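# Move the bone from the tray onto the table

## Task

Lift the bone out of the tray and set it down on the table next to the tray, while the apple, the ball and the root all stay inside the tray.

## Robot and tools

Robot: two arms, left_arm and right_arm, each ending in a sixteen-motor hand (left hand on left_arm, right hand on right_arm, mirror images). Nominal bases sit either side of the scene origin. Calibrated base poses in the scene frame: left_arm at (+0.013, +0.286, 0) m, quat_wxyz (+1.000, 0, 0, +0.011); right_arm at (-0.044, -0.309, +0.017) m, quat_wxyz (+1.000, 0, 0, +0.029).

Frames. Scene frame: origin at table-top height between the nominal bases, +x forward over the table, +y toward left_arm, +z up. Fixed cameras and the table use it. Everything about a hand (positions, quaternions, velocities, Hand target, wrist-camera poses) is in that arm's own base frame, whose axes nearly match the scene's. Hand point axes (right hand): +z runs along straight fingers toward the tips, +y leaves the palm face (palm at y = -0.062), +x crosses the palm away from the thumb; on the left hand +x points toward the thumb. A mast on the wrist (x +0.05 to +0.10, z -0.16 to -0.11, up to y = +0.06; x sign flips on the left hand) can collide with things.

execute_actions(actions, cameras). actions is a list of actions; each action is a list of 1 to 15 rows; each row is one 1/30 s step, and if fewer than 15 rows are given the last row is held for the rest. Each row is one flat list of exactly 48 numbers in [-1, 1] covering both arms, even when only one moves: left dx, dy, dz, rx, ry, rz; left hand's 16 motor goals; left current_limit; left speed; then the same 24 for the right arm.
dx..rz are an offset, not a pose: the arm's target relative to its Hand target at the start of that action, in the arm's base axes, rotation about the Hand target position. Every row within an action is measured from that same start, not from the prior row; a new action starts from the new Hand target, so repeating an offset keeps moving. Scale: 1.0 = 0.6 m for dx, dy, dz and 180 degrees for rx, ry, rz (a single rotation vector). Translations longer than 1.0 in total get scaled down. Orientation commands are clipped to within 40 degrees of the measured one each step.
Hand motor numbers are absolute goals (not offsets), each mapped linearly between a hinge's two stops, in this fixed order: index_abd, index_mcp, index_pip, index_dip, middle_abd, middle_mcp, middle_pip, middle_dip, ring_abd, ring_mcp, ring_pip, ring_dip, thumb_cmc, thumb_axl, thumb_mcp, thumb_ipl. Toward +1: _abd spreads away from the thumb, _mcp/_pip/_dip curl toward the palm, thumb_cmc brings the thumb in front of the palm, thumb_axl rolls it, thumb_mcp/thumb_ipl bend it. Open hand: 0, -0.75, -0.58, -0.70, 0, -0.75, -0.58, -0.70, 0, -0.75, -0.58, -0.70, -0.71, -0.68, -0.23, -0.17. A pinch-ready shape (thumb across the palm): 0, -0.49, -0.17, -0.70, 0, -0.75, -0.58, -0.92, 0, -0.94, -0.58, -0.70, +0.56, -0.68, -0.04, -0.06; a firmer curl of all fingers: 0, +0.53, -0.39, -0.85, 0, +0.56, -0.43, -0.92, 0, +0.19, -0.58, -0.85, +0.56, -0.68, -0.04, -0.21. Straight fingertips reach about 0.13 m past the hand point along +z.
current_limit maps -1..+1 to 0..550 mA (floor 11 mA); speed sets goal-tracking rate as (speed+1)/2 of 8.5 rad/s. Start values +0.4 and -0.6. A zero in a hand slot is a real goal: to leave a hand alone, resend its hand_goal, hand_current_limit and hand_speed.
cameras: names to return images for; ["all"] for every one, [] for none; omitted or null gives all only when actions is empty. Unknown names void the call. An empty actions list just shows state and images.

Results per arm: end_effector_position (m) and end_effector_quat_wxyz in base frame; Hand target (your last clipped target, the base for next offsets); joint positions, velocities ("within noise" means still), torques (include gravity, noisy; entries 3 and 4 wrap at ±28 N m). Per hand: hand_goal, hand_measured, hand_current_ma, hand_state (moving, goal, blocked, overload), hand_current_limit, hand_speed. A MOTOR HOT line warns of heating; an OVER-TEMPERATURE FAULT means that arm has dropped and is stopped for 30-60 s or more.

Behaviour to expect: the hand often rests a few cm from the target (friction, weight; the elbow sags, more with a load). Waiting does not close the gap; send the remaining distance as a further offset, or command higher to compensate sag. Tiny moves may not start. A finger grips only while its goal lies past the object's surface. A motor drawing 495 mA or more for 5 s in total shuts off for 10 s. To stop pushing into something, command the target back beyond the hand point.

zoom_image(camera, region): enlarges region [x0, y0, x1, y1] in pixels (origin top-left, at most 504x504) of that camera's newest image. Cameras: cam_head_left, cam_head_right, cam_high, cam_low, cam_left_wrist, cam_right_wrist, all 896x504.

finished_scene(scene=1): ends the scene irreversibly; the goal must hold with the robot hands-off.

Avoid: dropping the bone from height, releasing it while it moves, slamming or striking the table, tray or stand, hard pushes, arms or hands touching each other, knocking any object off the table, and leaving anything off it. Loose objects may occasionally be nudged by an outside push.

Each tool is called after "Request:" as name(argument=value, ...), one argument or row to a line, values as JSON.

## Session

Request:
execute_actions(
  actions=[],
)

Scene clock: 0.00 s.
left_arm: end_effector_position=(+0.6085, -0.0485, +0.2154) hand_goal=(+0.000, -0.754, -0.576, -0.696, +0.000, -0.754, -0.576, -0.696, +0.000, -0.754, -0.576, -0.696, -0.714, -0.678, -0.226, -0.168) hand_measured=(+0.000, -0.754, -0.576, -0.696, +0.000, -0.754, -0.576, -0.696, +0.000, -0.754, -0.576, -0.696, -0.714, -0.678, -0.226, -0.168) hand_current_ma=(+0, +0, +0, +0, +0, +0, +0, +0, +0, +0, +0, +0, +0, +0, +0, +0) hand_state=(goal, goal, goal, goal, goal, goal, goal, goal, goal, goal, goal, goal, goal, goal, goal, goal) hand_current_limit=0.40 hand_speed=-0.60 end_effector_quat_wxyz=(+0.136, +0.943, -0.148, +0.265) | right_arm: end_effector_position=(+0.1659, +0.3355, +0.2166) hand_goal=(+0.000, -0.754, -0.576, -0.696, +0.000, -0.754, -0.576, -0.696, +0.000, -0.754, -0.576, -0.696, -0.714, -0.678, -0.226, -0.168) hand_measured=(+0.000, -0.754, -0.576, -0.696, +0.000, -0.754, -0.576, -0.696, +0.000, -0.754, -0.576, -0.696, -0.714, -0.678, -0.226, -0.168) hand_current_ma=(+0, +0, +0, +0, +0, +0, +0, +0, +0, +0, +0, +0, +0, +0, +0, +0) hand_state=(goal, goal, goal, goal, goal, goal, goal, goal, goal, goal, goal, goal, goal, goal, goal, goal) hand_current_limit=0.40 hand_speed=-0.60 end_effector_quat_wxyz=(+0.073, +0.536, +0.841, +0.013)
Joint positions: left_arm=[0.17 1.723 1.466 -0.865 0.42 1.956] | right_arm=[1.403 1.23 1.075 -1.448 0.145 0.97]
Joint velocities: within noise
Joint torques (N m): no reading
Heat: left arm: hottest shoulder 38 °C; right arm: hottest elbow 40 °C.
Hand target: left_arm +0.6154, -0.0473, +0.2186; +0.134, +0.942, -0.149, +0.270 | right_arm +0.1670, +0.3422, +0.2246; +0.069, +0.537, +0.841, +0.022

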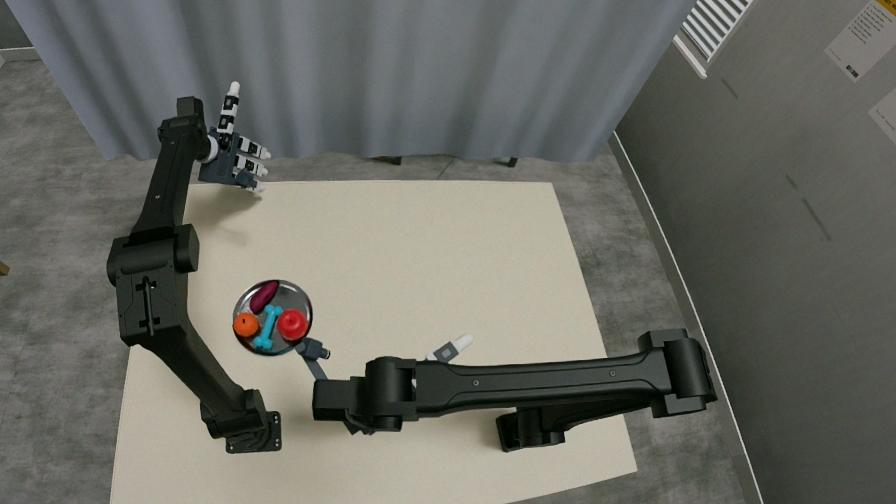

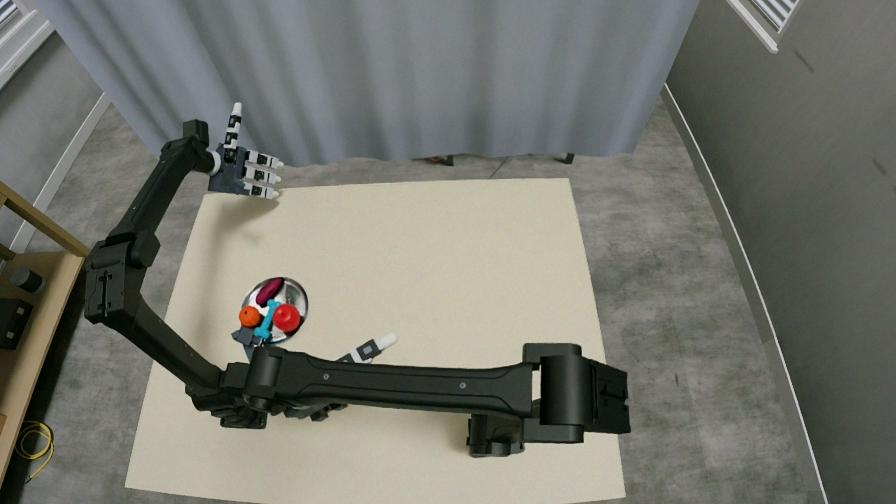

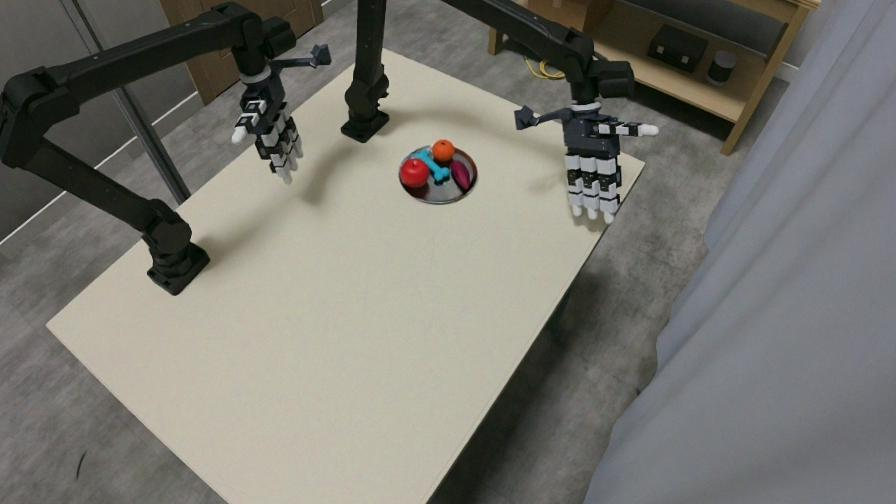

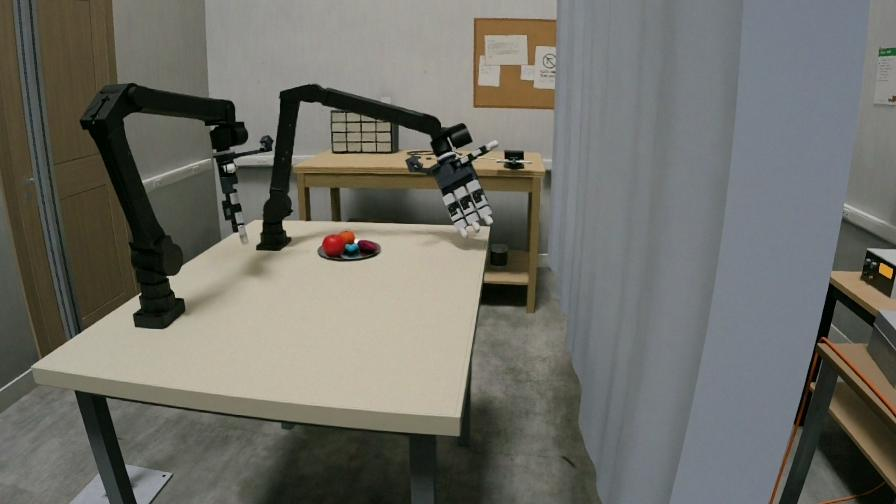

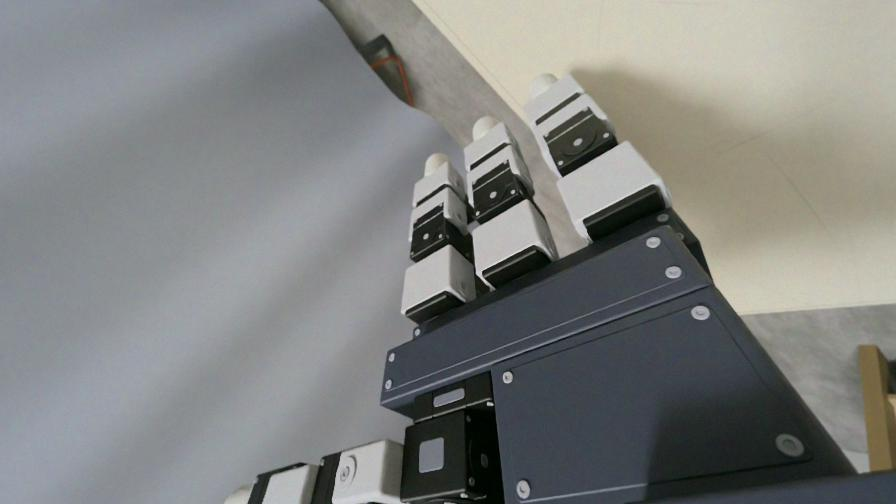

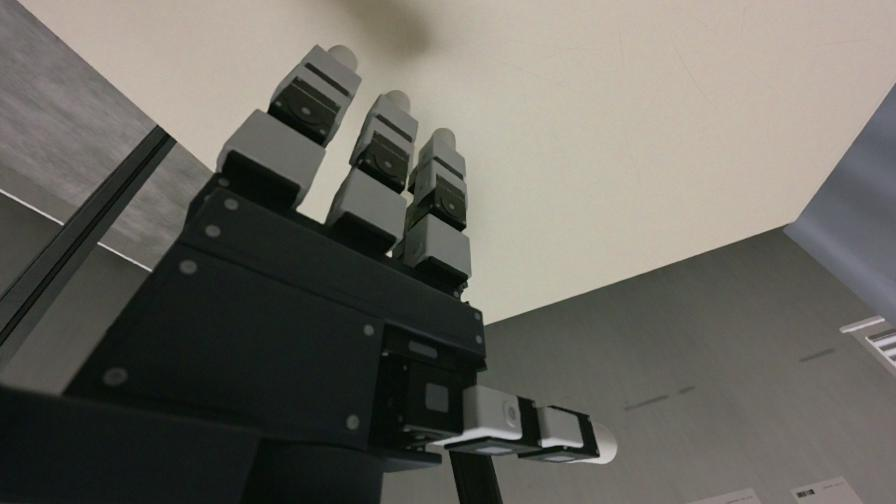

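Request:
zoom_image(
  camera="cam_head_left",
  region=[200, 260, 360, 380],
)

Request:
zoom_image(
  camera="cam_high",
  region=[370, 120, 510, 220],
)

Request:
zoom_image(
  camera="cam_head_right",
  region=[200, 260, 340, 360],
)

Request:
zoom_image(
  camera="cam_low",
  region=[300, 215, 400, 275],
)

Scaled by 3.150 from the camera's 896x504 image, which has a finer 1280x720 frame.

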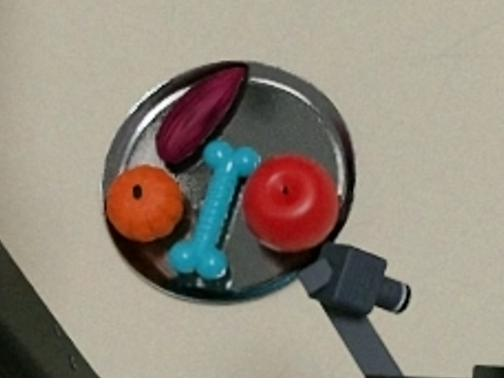

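Scaled by 3.600 from the camera's 896x504 image, which has a finer 1280x720 frame.

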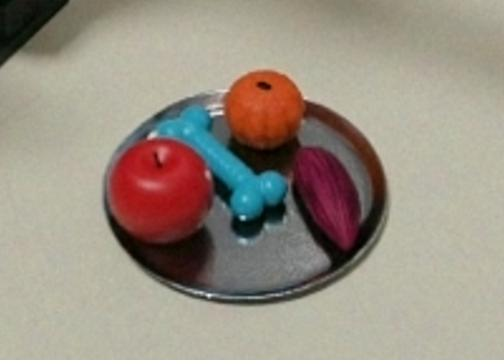

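Scaled by 3.600 from the camera's 896x504 image, which has a finer 1280x720 frame.

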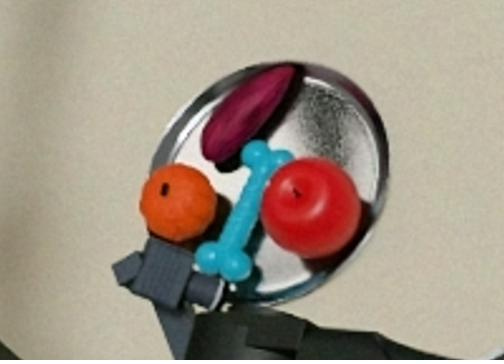

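Scaled by 5.040 from the camera's 896x504 image, which has a finer 1280x720 frame.

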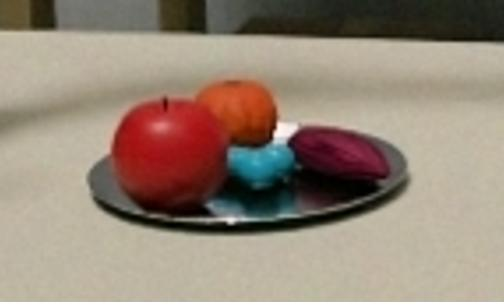

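Request:
execute_actions(
  actions=[
    [[-0.001,0.09,0.02,0,0,0.028,0,-0.754,-0.576,-0.696,0,-0.754,-0.576,-0.696,0,-0.754,-0.576,-0.696,-0.714,-0.678,-0.226,-0.168,0.4,-0.6,0.05,0.05,0.05,0.0046,0.0064,-0.038,-0.12,-0.75,-0.58,-0.7,0.12,-0.75,-0.58,-0.7,0,0.45,0.75,0.3,-0.71,-0.68,-0.23,-0.17,0.4,-0.4]],
  ],
)

Scene clock: 141.23 s.
left_arm: end_effector_position=(+0.6076, +0.0095, +0.2142) hand_goal=(+0.000, -0.754, -0.576, -0.696, +0.000, -0.754, -0.576, -0.696, +0.000, -0.754, -0.576, -0.696, -0.714, -0.678, -0.226, -0.168) hand_measured=(+0.000, -0.754, -0.576, -0.696, +0.000, -0.754, -0.576, -0.696, +0.000, -0.754, -0.576, -0.696, -0.714, -0.678, -0.224, -0.168) hand_current_ma=(+0, +0, +0, +0, +0, +0, +0, +0, +0, +0, +0, +0, +0, +0, +1, +0) hand_state=(goal, goal, goal, goal, goal, goal, goal, goal, goal, goal, goal, goal, goal, goal, goal, goal) hand_current_limit=0.40 hand_speed=-0.60 end_effector_quat_wxyz=(+0.125, +0.951, -0.101, +0.264) | right_arm: end_effector_position=(+0.1921, +0.3606, +0.2402) hand_goal=(-0.120, -0.750, -0.580, -0.700, +0.120, -0.750, -0.580, -0.700, +0.000, +0.450, +0.750, +0.300, -0.710, -0.680, -0.230, -0.170) hand_measured=(-0.116, -0.752, -0.578, -0.698, +0.116, -0.750, -0.578, -0.698, +0.000, +0.400, +0.678, +0.290, -0.712, -0.678, -0.224, -0.168) hand_current_ma=(+7, -2, +4, +4, -5, -1, +3, +4, +0, -175, -258, -21, -5, +5, +17, +5) hand_state=(goal, goal, goal, goal, goal, goal, goal, goal, goal, blocked, blocked, goal, goal, goal, goal, goal) hand_current_limit=0.40 hand_speed=-0.40 end_effector_quat_wxyz=(+0.065, +0.578, +0.813, +0.007)
Joint positions: left_arm=[0.266 1.723 1.466 -0.881 0.419 1.956] | right_arm=[1.343 1.329 1.23 -1.508 0.126 1.01]
Joint torques (N m): left_arm=[-1.49 -17.38 11.82 0.88 0.59 0.02] | right_arm=[-0.91 -9.11 15.15 0.05 0.27 0.09]
Heat: left arm: hottest elbow 59 °C; right arm: hottest elbow 58 °C.
Hand target: left_arm +0.6148, +0.0066, +0.2307; +0.122, +0.947, -0.108, +0.276 | right_arm +0.1970, +0.3722, +0.2545; +0.058, +0.587, +0.807, +0.019
Off the commanded pose: left_arm 0.018 m, 2 deg | right_arm 0.019 m, 2 deg.

Request:
execute_actions(
  actions=[
    [[-0.022,0.2,0,0,0,0.0625,0,-0.754,-0.576,-0.696,0,-0.754,-0.576,-0.696,0,-0.754,-0.576,-0.696,-0.714,-0.678,-0.226,-0.168,0.4,-0.6,0.0675,0.0655,0.01,0.0057,0.008,-0.048,-0.12,-0.75,-0.58,-0.7,0.12,-0.75,-0.58,-0.7,0,0.4,0.68,0.29,-0.71,-0.68,-0.23,-0.17,0.4,-0.4]],
    [[-0.06,0.191,0,0,0,0.0625,0,-0.754,-0.576,-0.696,0,-0.754,-0.576,-0.696,0,-0.754,-0.576,-0.696,-0.714,-0.678,-0.226,-0.168,0.4,-0.6,0.0675,0.0655,0.01,0.0057,0.008,-0.048,-0.12,-0.75,-0.58,-0.7,0.12,-0.75,-0.58,-0.7,0,0.4,0.68,0.29,-0.71,-0.68,-0.23,-0.17,0.4,-0.4]],
    [[-0.097,0.177,0,0,0,0.0625,0,-0.754,-0.576,-0.696,0,-0.754,-0.576,-0.696,0,-0.754,-0.576,-0.696,-0.714,-0.678,-0.226,-0.168,0.4,-0.6,0.0675,0.0655,0.0,0.0057,0.008,-0.048,-0.12,-0.75,-0.58,-0.7,0.12,-0.75,-0.58,-0.7,0,0.4,0.68,0.29,-0.71,-0.68,-0.23,-0.17,0.4,-0.4]],
    [[-0.128,0.153,0,0,0,0.0625,0,-0.754,-0.576,-0.696,0,-0.754,-0.576,-0.696,0,-0.754,-0.576,-0.696,-0.714,-0.678,-0.226,-0.168,0.4,-0.6,0.0675,0.0655,0.0,0.0057,0.008,-0.048,-0.12,-0.75,-0.58,-0.7,0.12,-0.75,-0.58,-0.7,0,0.4,0.68,0.29,-0.71,-0.68,-0.23,-0.17,0.4,-0.4]],
  ],
  cameras=["cam_head_left", "cam_head_right", "cam_high", "cam_right_wrist"],
)

Scene clock: 147.20 s.
left_arm: end_effector_position=(+0.4255, +0.4333, +0.2174) hand_goal=(+0.000, -0.754, -0.576, -0.696, +0.000, -0.754, -0.576, -0.696, +0.000, -0.754, -0.576, -0.696, -0.714, -0.678, -0.226, -0.168) hand_measured=(+0.000, -0.756, -0.576, -0.696, +0.000, -0.756, -0.576, -0.696, +0.000, -0.754, -0.576, -0.696, -0.716, -0.678, -0.224, -0.168) hand_current_ma=(+0, +0, +0, +0, +0, +0, +0, +0, +0, +0, +0, +0, -1, +0, +1, +0) hand_state=(goal, goal, goal, goal, goal, goal, goal, goal, goal, goal, goal, goal, goal, goal, goal, goal) hand_current_limit=0.40 hand_speed=-0.60 end_effector_quat_wxyz=(+0.013, +0.918, +0.267, +0.294) | right_arm: end_effector_position=(+0.3540, +0.5218, +0.2581) hand_goal=(-0.120, -0.750, -0.580, -0.700, +0.120, -0.750, -0.580, -0.700, +0.000, +0.400, +0.680, +0.290, -0.710, -0.680, -0.230, -0.170) hand_measured=(-0.118, -0.750, -0.578, -0.698, +0.118, -0.750, -0.578, -0.698, +0.000, +0.386, +0.678, +0.290, -0.712, -0.678, -0.224, -0.168) hand_current_ma=(+3, -1, +4, +4, -3, +0, +3, +4, +0, -38, -5, -1, -3, +5, +17, +5) hand_state=(goal, goal, goal, goal, goal, goal, goal, goal, goal, goal, goal, goal, goal, goal, goal, goal) hand_current_limit=0.40 hand_speed=-0.40 end_effector_quat_wxyz=(-0.001, +0.794, +0.608, +0.018)
Joint positions: left_arm=[1.045 1.717 1.466 -0.881 0.419 1.956] | right_arm=[1.119 2.012 2.172 -1.696 0.014 1.383]
Joint torques (N m): left_arm=[-1.26 -16.85 11.77 0.88 0.6 0.01] | right_arm=[-0.73 -18.96 15.27 0.13 0.15 0.06]
Heat: left arm: hottest elbow 60 °C; right arm: hottest elbow 59 °C.
Hand target: left_arm +0.4305, +0.4392, +0.2305; +0.007, +0.917, +0.263, +0.301 | right_arm +0.3589, +0.5294, +0.2667; +0.000, +0.802, +0.598, +0.000
Off the commanded pose: left_arm 0.015 m, 1 deg | right_arm 0.013 m, 3 deg.
joint sent to its limit (right arm) — joint 4 (wrist pitch), lower limit. The joint targets are off in orientation, not in position.
camera_calibration:
cam_right_wrist: T_world_to_cam=[[0.437648, -0.899092, 0.00988348, 0.336686], [-0.61897, -0.293284, 0.728602, 0.129585], [-0.652182, -0.324989, -0.684866, 0.700098], [0, 0, 0, 1]] pos_world=[0.38945, 0.568241, 0.38173]
Images, in order (width x height): cam_head_left 896x504, cam_head_right 896x504, cam_high 896x504, cam_right_wrist 896x504.

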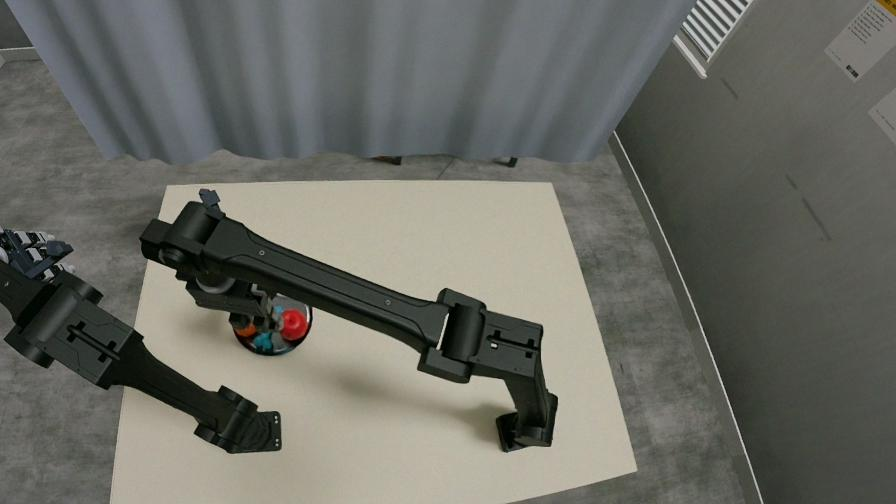

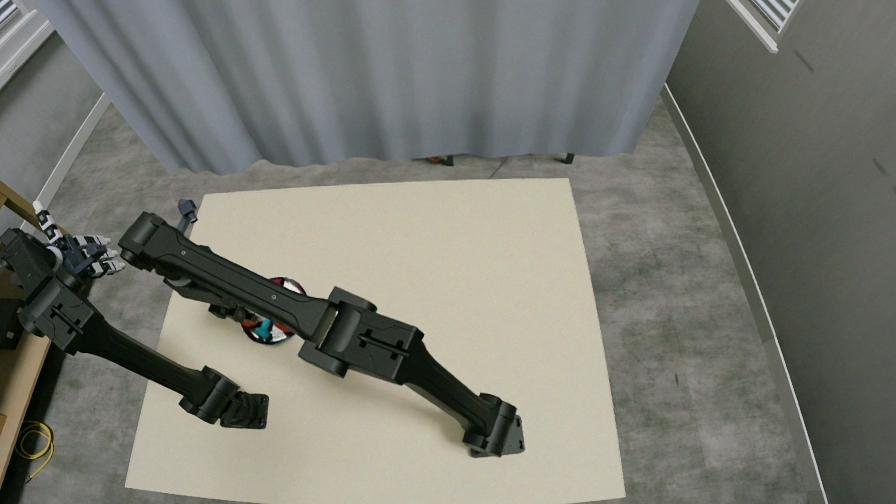

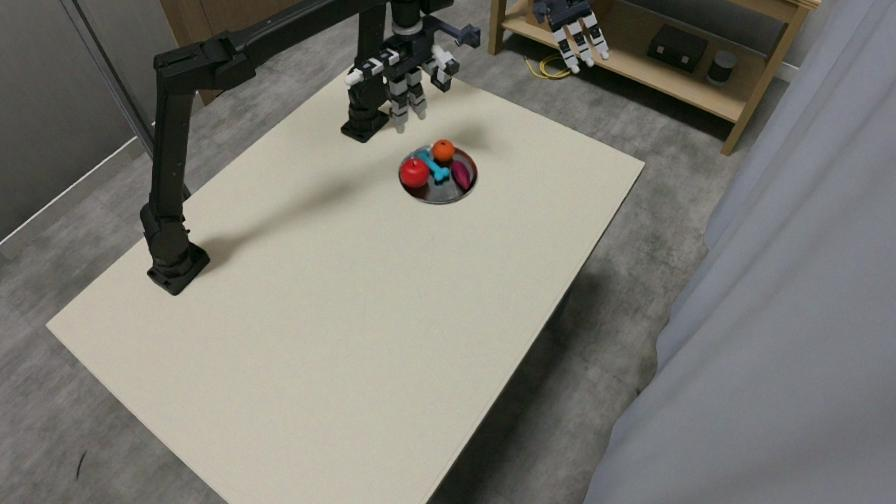

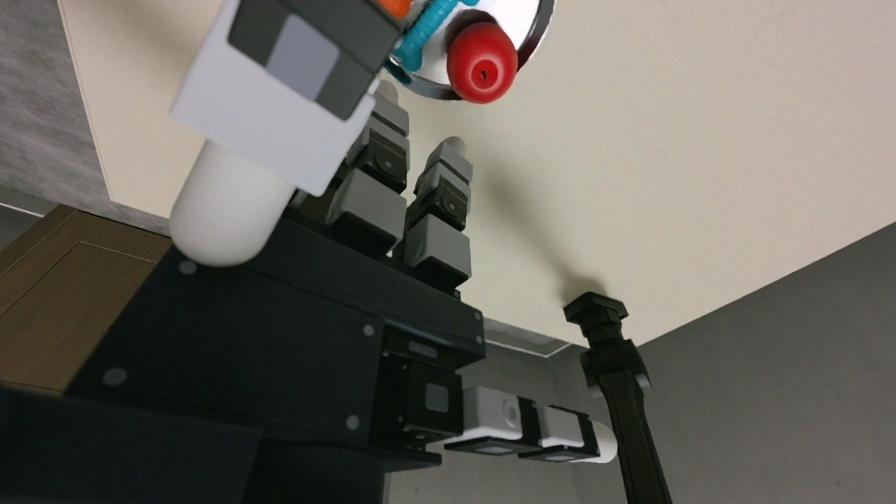

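Request:
zoom_image(
  camera="cam_head_left",
  region=[200, 260, 340, 380],
)

Request:
zoom_image(
  camera="cam_high",
  region=[370, 80, 510, 220],
)

Request:
zoom_image(
  camera="cam_right_wrist",
  region=[340, 0, 580, 200],
)

Scaled by 3.600 from the camera's 896x504 image, which has a finer 1280x720 frame.

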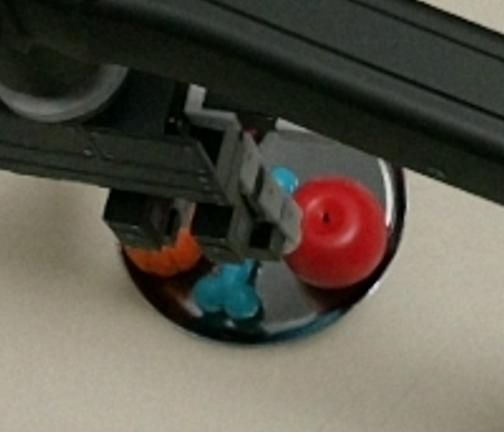

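Scaled by 3.600 from the camera's 896x504 image, which has a finer 1280x720 frame.

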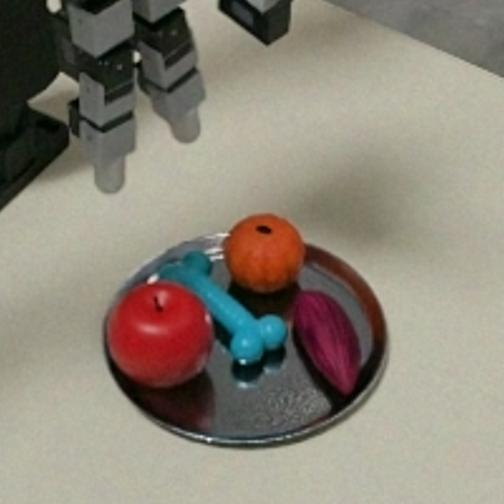

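Scaled by 2.100 from the camera's 896x504 image, which has a finer 1280x720 frame.

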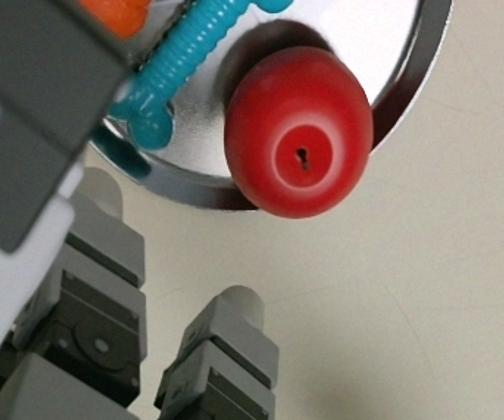

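Request:
execute_actions(
  actions=[
    [[0,0,0,0,0,0,0,-0.754,-0.576,-0.696,0,-0.754,-0.576,-0.696,0,-0.754,-0.576,-0.696,-0.714,-0.678,-0.226,-0.168,0.4,-0.6,-0.004,0.024,-0.05,0,0,-0.014,-0.12,-0.75,-0.58,-0.7,0.12,-0.75,-0.58,-0.7,0,-0.3,0.85,0.7,-0.71,-0.68,-0.23,-0.17,0.4,-0.4]],
    [[0,0,0,0,0,0,0,-0.754,-0.576,-0.696,0,-0.754,-0.576,-0.696,0,-0.754,-0.576,-0.696,-0.714,-0.678,-0.226,-0.168,0.4,-0.6,-0.004,0.024,-0.08,0,0,-0.014,-0.12,-0.75,-0.58,-0.7,0.12,-0.75,-0.58,-0.7,0,-0.48,0.85,0.7,-0.71,-0.68,-0.23,-0.17,0.4,-0.4]],
  ],
  cameras=["cam_head_left", "cam_high", "cam_right_wrist"],
)

Request:
zoom_image(
  camera="cam_head_left",
  region=[200, 260, 340, 380],
)

Request:
zoom_image(
  camera="cam_high",
  region=[370, 80, 510, 220],
)

Request:
zoom_image(
  camera="cam_right_wrist",
  region=[300, 0, 580, 200],
)

Scene clock: 166.10 s.
left_arm: end_effector_position=(+0.4255, +0.4333, +0.2174) hand_goal=(+0.000, -0.754, -0.576, -0.696, +0.000, -0.754, -0.576, -0.696, +0.000, -0.754, -0.576, -0.696, -0.714, -0.678, -0.226, -0.168) hand_measured=(+0.000, -0.756, -0.576, -0.696, +0.000, -0.756, -0.576, -0.696, +0.000, -0.754, -0.576, -0.696, -0.716, -0.678, -0.224, -0.168) hand_current_ma=(+0, +0, +0, +0, +0, +0, +0, +0, +0, +0, +0, +0, -1, +0, +1, +0) hand_state=(goal, goal, goal, goal, goal, goal, goal, goal, goal, goal, goal, goal, goal, goal, goal, goal) hand_current_limit=0.40 hand_speed=-0.60 end_effector_quat_wxyz=(+0.013, +0.918, +0.267, +0.294) | right_arm: end_effector_position=(+0.3549, +0.5452, +0.1826) hand_goal=(-0.120, -0.750, -0.580, -0.700, +0.120, -0.750, -0.580, -0.700, +0.000, -0.480, +0.850, +0.700, -0.710, -0.680, -0.230, -0.170) hand_measured=(-0.118, -0.750, -0.578, -0.698, +0.118, -0.750, -0.578, -0.698, +0.000, -0.482, +0.846, +0.698, -0.712, -0.678, -0.224, -0.168) hand_current_ma=(+3, -1, +4, +4, -3, +0, +3, +4, +0, -2, -10, -4, -3, +5, +17, +5) hand_state=(goal, goal, goal, goal, goal, goal, goal, goal, goal, goal, goal, goal, goal, goal, goal, goal) hand_current_limit=0.40 hand_speed=-0.40 end_effector_quat_wxyz=(+0.010, +0.826, +0.564, -0.013)
Joint positions: left_arm=[1.045 1.717 1.466 -0.881 0.419 1.956] | right_arm=[1.129 2.157 2.212 -1.658 0.004 1.501]
Joint torques (N m): left_arm=[-0.97 -16.73 11.85 0.9 0.58 0.01] | right_arm=[0.26 -21.01 14.32 0.43 0.11 0.08]
Heat: left arm: hottest elbow 62 °C; right arm: hottest elbow 63 °C.
Hand target: left_arm +0.4305, +0.4392, +0.2305; +0.007, +0.917, +0.263, +0.301 | right_arm +0.3542, +0.5581, +0.1885; +0.000, +0.827, +0.562, +0.000
Off the commanded pose: left_arm 0.015 m, 1 deg | right_arm 0.014 m, 2 deg.
camera_calibration:
cam_right_wrist: T_world_to_cam=[[0.338961, -0.939733, 0.0448097, 0.408911], [-0.616742, -0.185986, 0.764878, 0.125988], [-0.710447, -0.286899, -0.642615, 0.648834], [0, 0, 0, 1]] pos_world=[0.400059, 0.593849, 0.302263]
Images, in order (width x height): cam_head_left 896x504, cam_high 896x504, cam_right_wrist 896x504.

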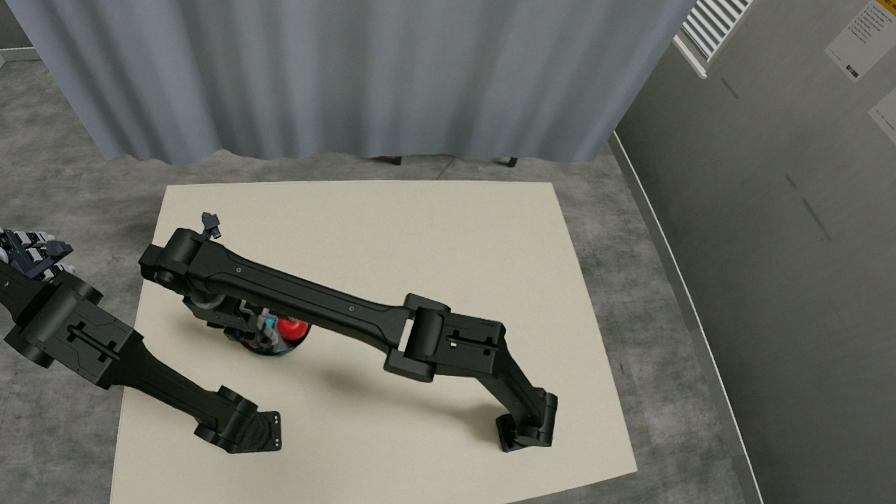

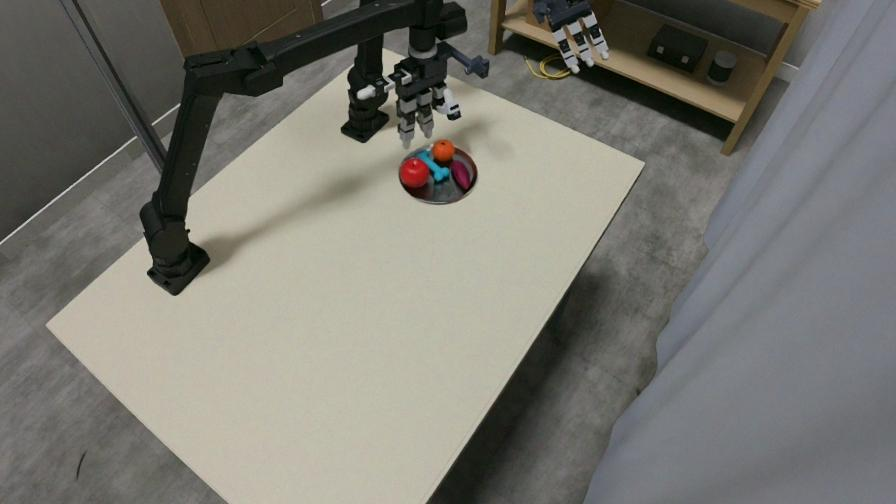

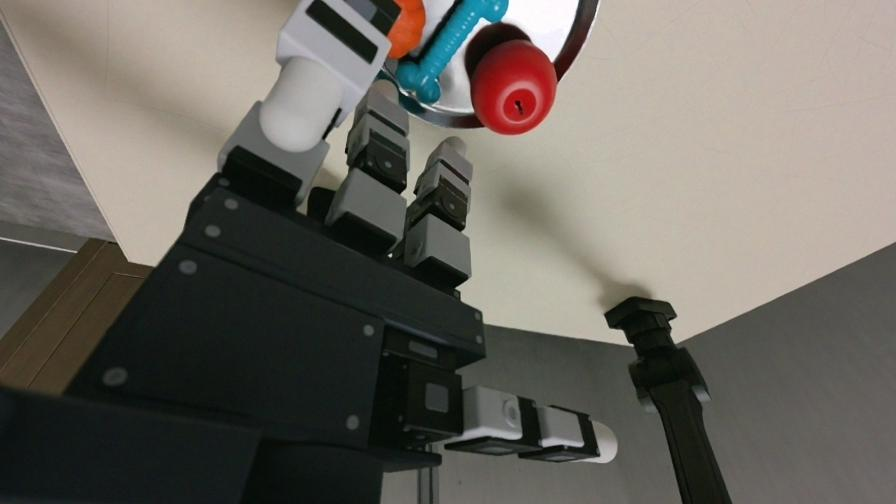

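Scaled by 3.600 from the camera's 896x504 image, which has a finer 1280x720 frame.

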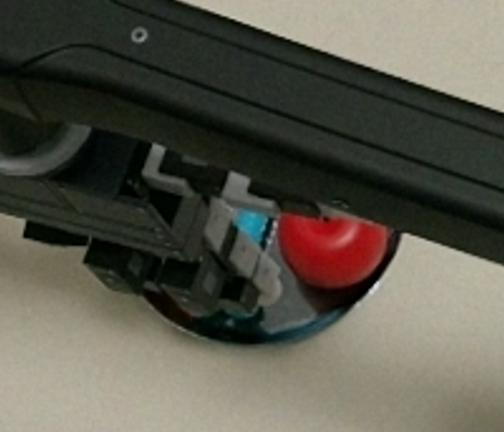

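Scaled by 3.600 from the camera's 896x504 image, which has a finer 1280x720 frame.

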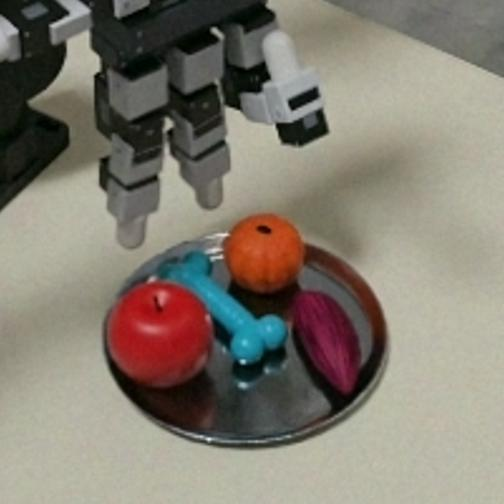

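Scaled by 1.800 from the camera's 896x504 image, which has a finer 1280x720 frame.

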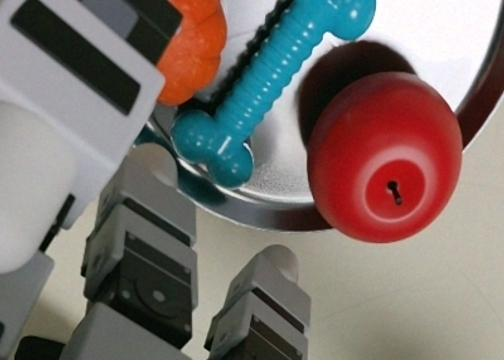

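Request:
execute_actions(
  actions=[
    [[0,0,0,0,0,0,0,-0.754,-0.576,-0.696,0,-0.754,-0.576,-0.696,0,-0.754,-0.576,-0.696,-0.714,-0.678,-0.226,-0.168,0.4,-0.6,0.005,0.0125,-0.05,0,0,0,-0.13,-0.75,-0.58,-0.7,0.13,-0.75,-0.58,-0.7,0,-0.48,0.85,0.7,-0.71,-0.68,-0.23,-0.17,0.4,-0.4]],
  ],
  cameras=["cam_head_left", "cam_high", "cam_low", "cam_right_wrist"],
)

Request:
zoom_image(
  camera="cam_high",
  region=[370, 80, 510, 220],
)

Request:
zoom_image(
  camera="cam_low",
  region=[280, 180, 420, 280],
)

Request:
zoom_image(
  camera="cam_right_wrist",
  region=[340, 0, 560, 200],
)

Request:
zoom_image(
  camera="cam_head_left",
  region=[220, 290, 330, 370],
)

Scene clock: 180.57 s.
left_arm: end_effector_position=(+0.4255, +0.4333, +0.2174) hand_goal=(+0.000, -0.754, -0.576, -0.696, +0.000, -0.754, -0.576, -0.696, +0.000, -0.754, -0.576, -0.696, -0.714, -0.678, -0.226, -0.168) hand_measured=(+0.000, -0.756, -0.576, -0.696, +0.000, -0.756, -0.576, -0.696, +0.000, -0.754, -0.576, -0.696, -0.716, -0.678, -0.224, -0.168) hand_current_ma=(+0, +0, +0, +0, +0, +0, +0, +0, +0, +0, +0, +0, -1, +0, +1, +0) hand_state=(goal, goal, goal, goal, goal, goal, goal, goal, goal, goal, goal, goal, goal, goal, goal, goal) hand_current_limit=0.40 hand_speed=-0.60 end_effector_quat_wxyz=(+0.013, +0.918, +0.267, +0.294) | right_arm: end_effector_position=(+0.3610, +0.5583, +0.1712) hand_goal=(-0.130, -0.750, -0.580, -0.700, +0.130, -0.750, -0.580, -0.700, +0.000, -0.480, +0.850, +0.700, -0.710, -0.680, -0.230, -0.170) hand_measured=(-0.126, -0.750, -0.578, -0.698, +0.126, -0.750, -0.578, -0.698, +0.000, -0.482, +0.846, +0.698, -0.712, -0.678, -0.224, -0.168) hand_current_ma=(+7, -1, +4, +4, -7, +0, +3, +4, +0, -2, -10, -4, -3, +5, +17, +5) hand_state=(goal, goal, goal, goal, goal, goal, goal, goal, goal, goal, goal, goal, goal, goal, goal, goal) hand_current_limit=0.40 hand_speed=-0.40 end_effector_quat_wxyz=(-0.001, +0.826, +0.563, +0.004)
Joint positions: left_arm=[1.045 1.717 1.466 -0.881 0.419 1.956] | right_arm=[1.129 2.174 2.212 -1.602 0.003 1.502]
Joint torques (N m): left_arm=[-0.91 -16.91 11.86 0.9 0.58 0.01] | right_arm=[0.38 -20.42 11.58 0.62 0.13 0.07]
Heat: left arm: hottest elbow 63 °C; right arm: hottest elbow 62 °C.
Hand target: left_arm +0.4305, +0.4392, +0.2305; +0.007, +0.917, +0.263, +0.301 | right_arm +0.3572, +0.5657, +0.1586; +0.000, +0.827, +0.562, +0.000
Off the commanded pose: left_arm 0.015 m, 1 deg | right_arm 0.015 m, 1 deg.
camera_calibration:
cam_right_wrist: T_world_to_cam=[[0.337014, -0.941353, 0.0165992, 0.426051], [-0.629636, -0.212238, 0.747338, 0.163384], [-0.699986, -0.262315, -0.664237, 0.635715], [0, 0, 0, 1]] pos_world=[0.404279, 0.602498, 0.29309]
Images, in order (width x height): cam_head_left 896x504, cam_high 896x504, cam_low 896x504, cam_right_wrist 896x504.

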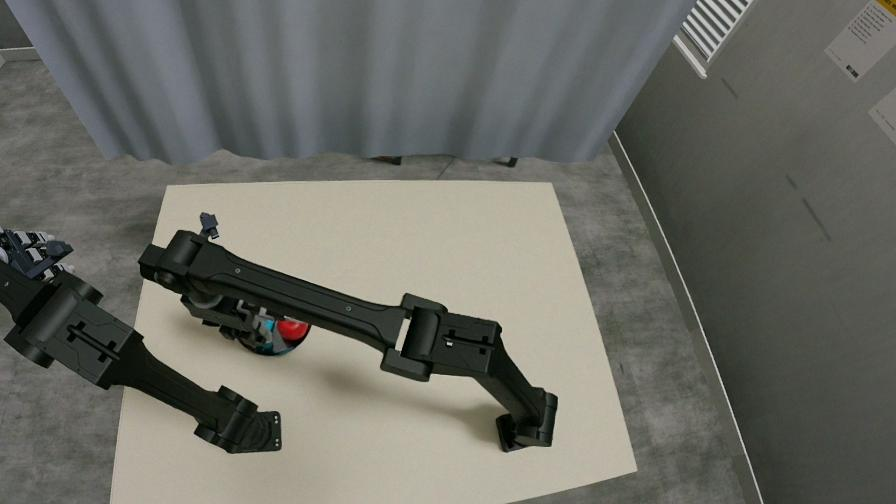

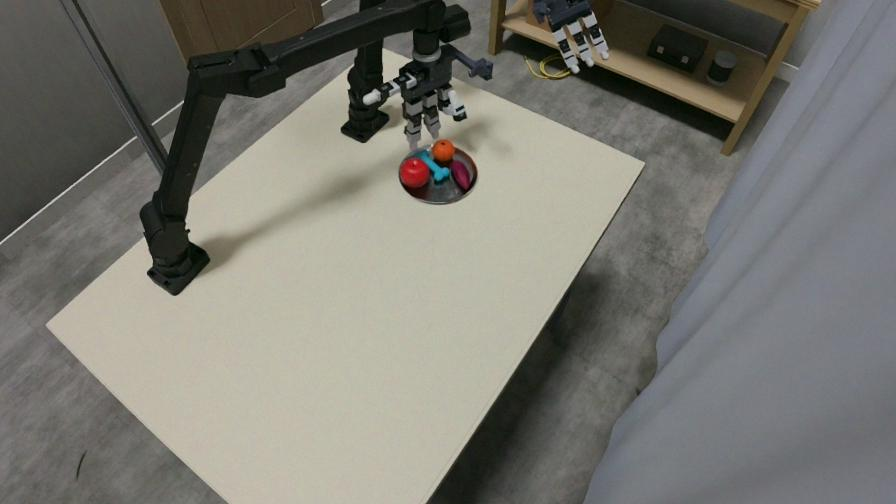

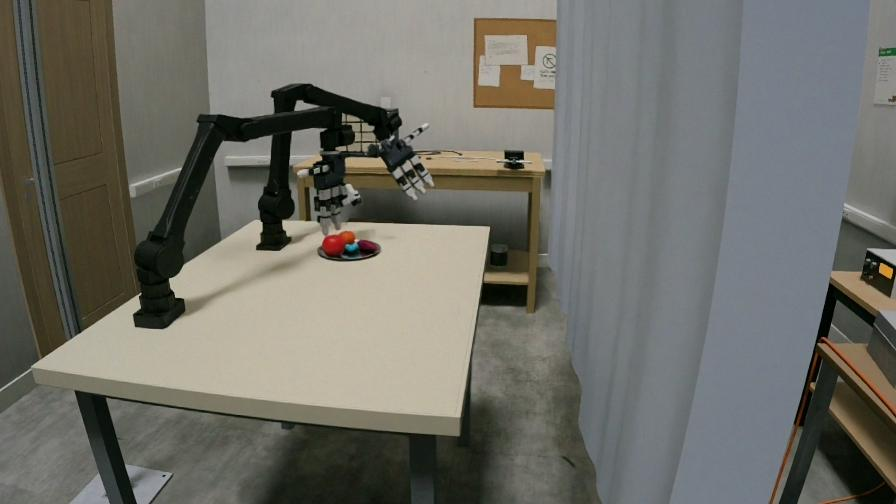

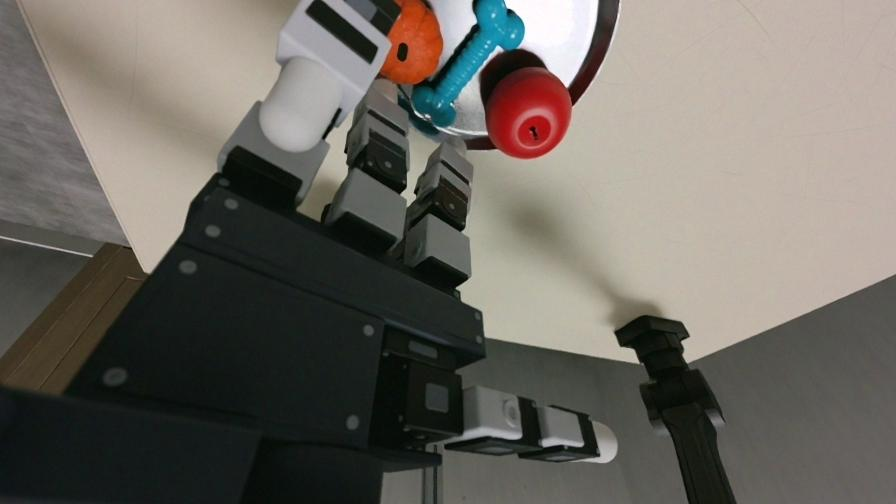

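Scaled by 3.600 from the camera's 896x504 image, which has a finer 1280x720 frame.

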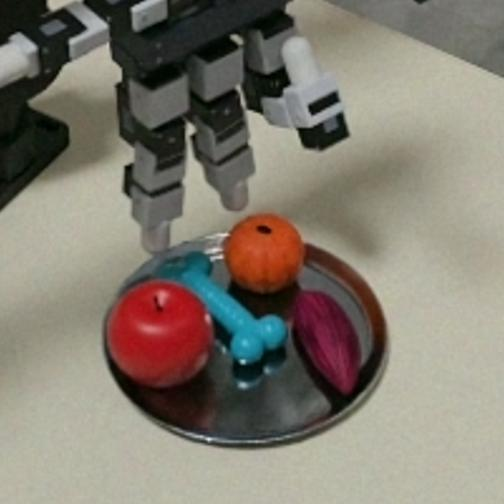

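Scaled by 3.600 from the camera's 896x504 image, which has a finer 1280x720 frame.

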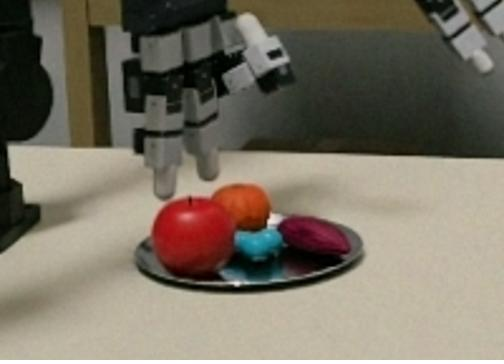

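Scaled by 2.291 from the camera's 896x504 image, which has a finer 1280x720 frame.

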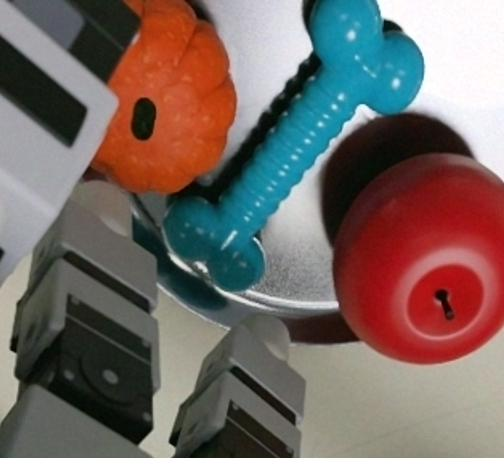

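Scaled by 4.582 from the camera's 896x504 image, which has a finer 1280x720 frame.

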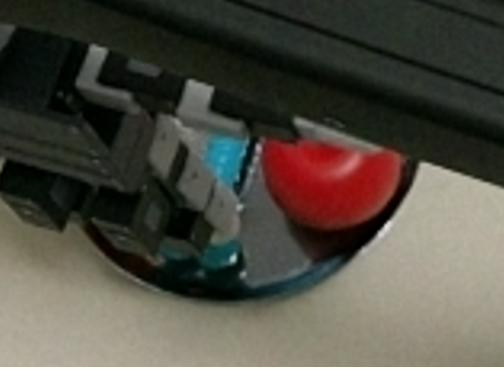

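Request:
execute_actions(
  actions=[
    [[0,0,0,0,0,0,0,-0.754,-0.576,-0.696,0,-0.754,-0.576,-0.696,0,-0.754,-0.576,-0.696,-0.714,-0.678,-0.226,-0.168,0.4,-0.6,-0.0073,-0.0187,-0.033,0,0,0,-0.13,-0.75,-0.58,-0.7,0.13,-0.75,-0.58,-0.7,0,-0.48,0.85,0.7,-0.71,-0.68,-0.23,-0.17,0.4,-0.4]],
  ],
  cameras=["cam_high", "cam_low", "cam_right_wrist"],
)

Request:
zoom_image(
  camera="cam_right_wrist",
  region=[340, 0, 560, 200],
)

Request:
zoom_image(
  camera="cam_high",
  region=[370, 80, 510, 220],
)

Scene clock: 186.90 s.
left_arm: end_effector_position=(+0.4255, +0.4333, +0.2174) hand_goal=(+0.000, -0.754, -0.576, -0.696, +0.000, -0.754, -0.576, -0.696, +0.000, -0.754, -0.576, -0.696, -0.714, -0.678, -0.226, -0.168) hand_measured=(+0.000, -0.756, -0.576, -0.696, +0.000, -0.756, -0.576, -0.696, +0.000, -0.754, -0.576, -0.696, -0.716, -0.678, -0.224, -0.168) hand_current_ma=(+0, +0, +0, +0, +0, +0, +0, +0, +0, +0, +0, +0, -1, +0, +1, +0) hand_state=(goal, goal, goal, goal, goal, goal, goal, goal, goal, goal, goal, goal, goal, goal, goal, goal) hand_current_limit=0.40 hand_speed=-0.60 end_effector_quat_wxyz=(+0.013, +0.918, +0.267, +0.294) | right_arm: end_effector_position=(+0.3561, +0.5517, +0.1379) hand_goal=(-0.130, -0.750, -0.580, -0.700, +0.130, -0.750, -0.580, -0.700, +0.000, -0.480, +0.850, +0.700, -0.710, -0.680, -0.230, -0.170) hand_measured=(-0.126, -0.750, -0.578, -0.698, +0.132, -0.752, -0.582, -0.700, +0.000, -0.482, +0.846, +0.698, -0.712, -0.678, -0.224, -0.168) hand_current_ma=(+6, +0, +4, +4, +3, -2, -4, +0, +0, -2, -10, -4, -3, +5, +17, +5) hand_state=(goal, goal, goal, goal, goal, goal, goal, goal, goal, goal, goal, goal, goal, goal, goal, goal) hand_current_limit=0.40 hand_speed=-0.40 end_effector_quat_wxyz=(+0.002, +0.826, +0.564, -0.004)
Joint positions: left_arm=[1.045 1.717 1.466 -0.881 0.419 1.956] | right_arm=[1.13 2.16 2.102 -1.522 0 1.502]
Joint torques (N m): left_arm=[-1.08 -16.79 11.89 0.88 0.58 0.02] | right_arm=[0.03 -22.18 10.5 0.61 0.24 0.05]
Heat: left arm: hottest elbow 63 °C; right arm: hottest elbow 61 °C.
Hand target: left_arm +0.4305, +0.4392, +0.2305; +0.007, +0.917, +0.263, +0.301 | right_arm +0.3529, +0.5544, +0.1388; +0.000, +0.827, +0.562, +0.000
Off the commanded pose: left_arm 0.015 m, 1 deg | right_arm 0.004 m, 1 deg.
camera_calibration:
cam_right_wrist: T_world_to_cam=[[0.338619, -0.940565, 0.0259632, 0.419795], [-0.621605, -0.202903, 0.756596, 0.17444], [-0.70636, -0.272337, -0.653367, 0.614821], [0, 0, 0, 1]] pos_world=[0.400567, 0.597678, 0.258824]
Images, in order (width x height): cam_high 896x504, cam_low 896x504, cam_right_wrist 896x504.

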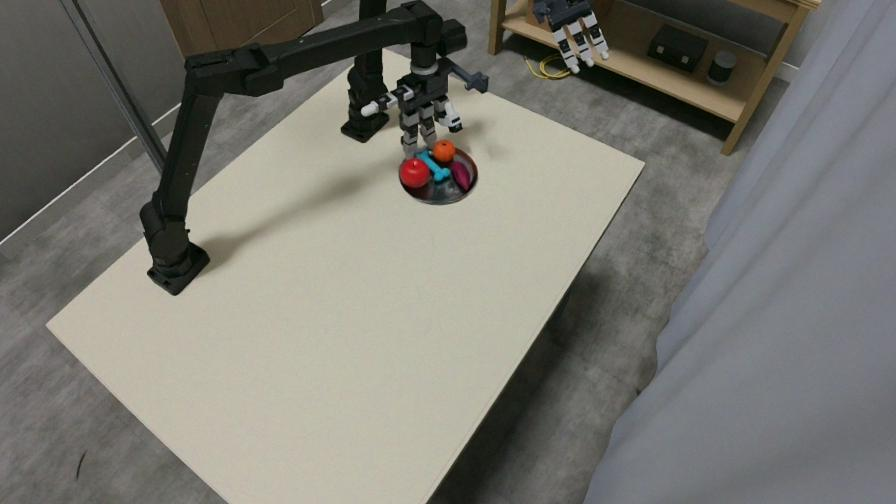

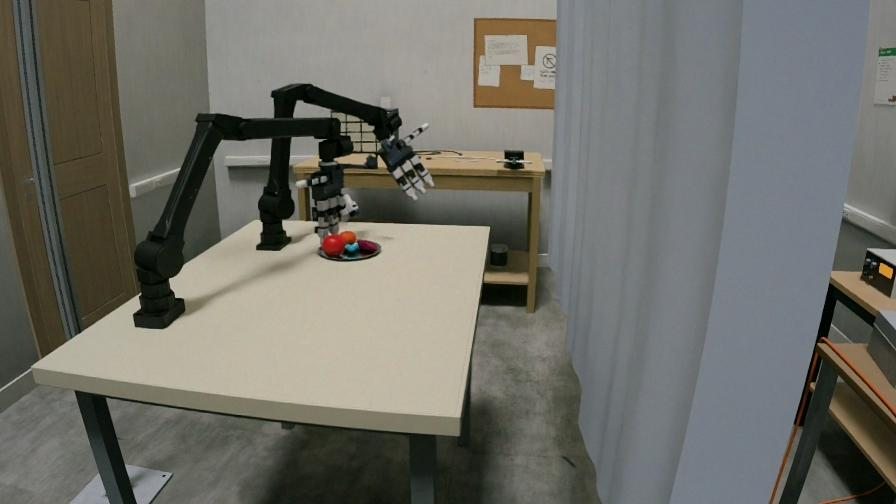

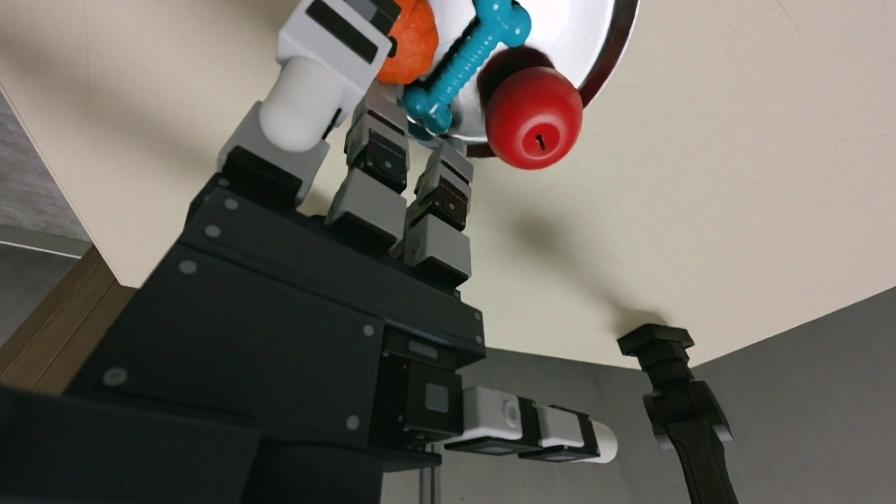

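Scaled by 2.291 from the camera's 896x504 image, which has a finer 1280x720 frame.

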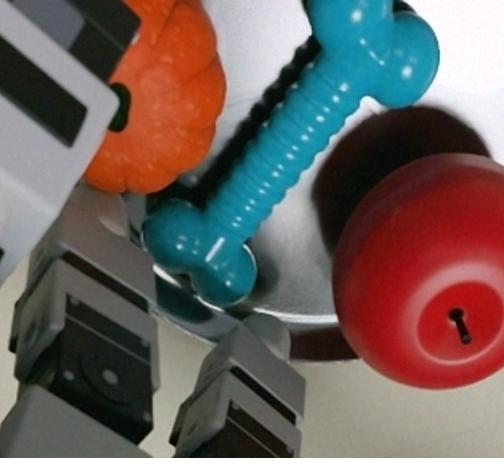

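Scaled by 3.600 from the camera's 896x504 image, which has a finer 1280x720 frame.

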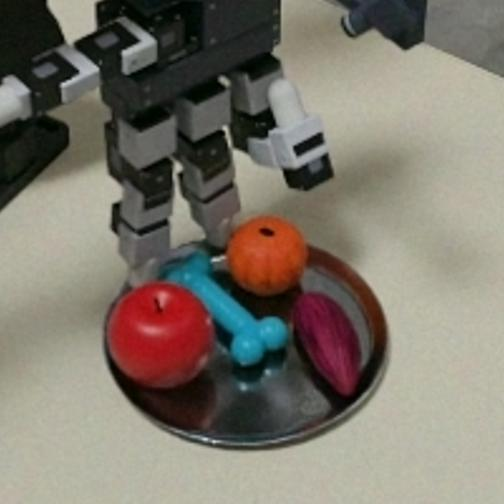

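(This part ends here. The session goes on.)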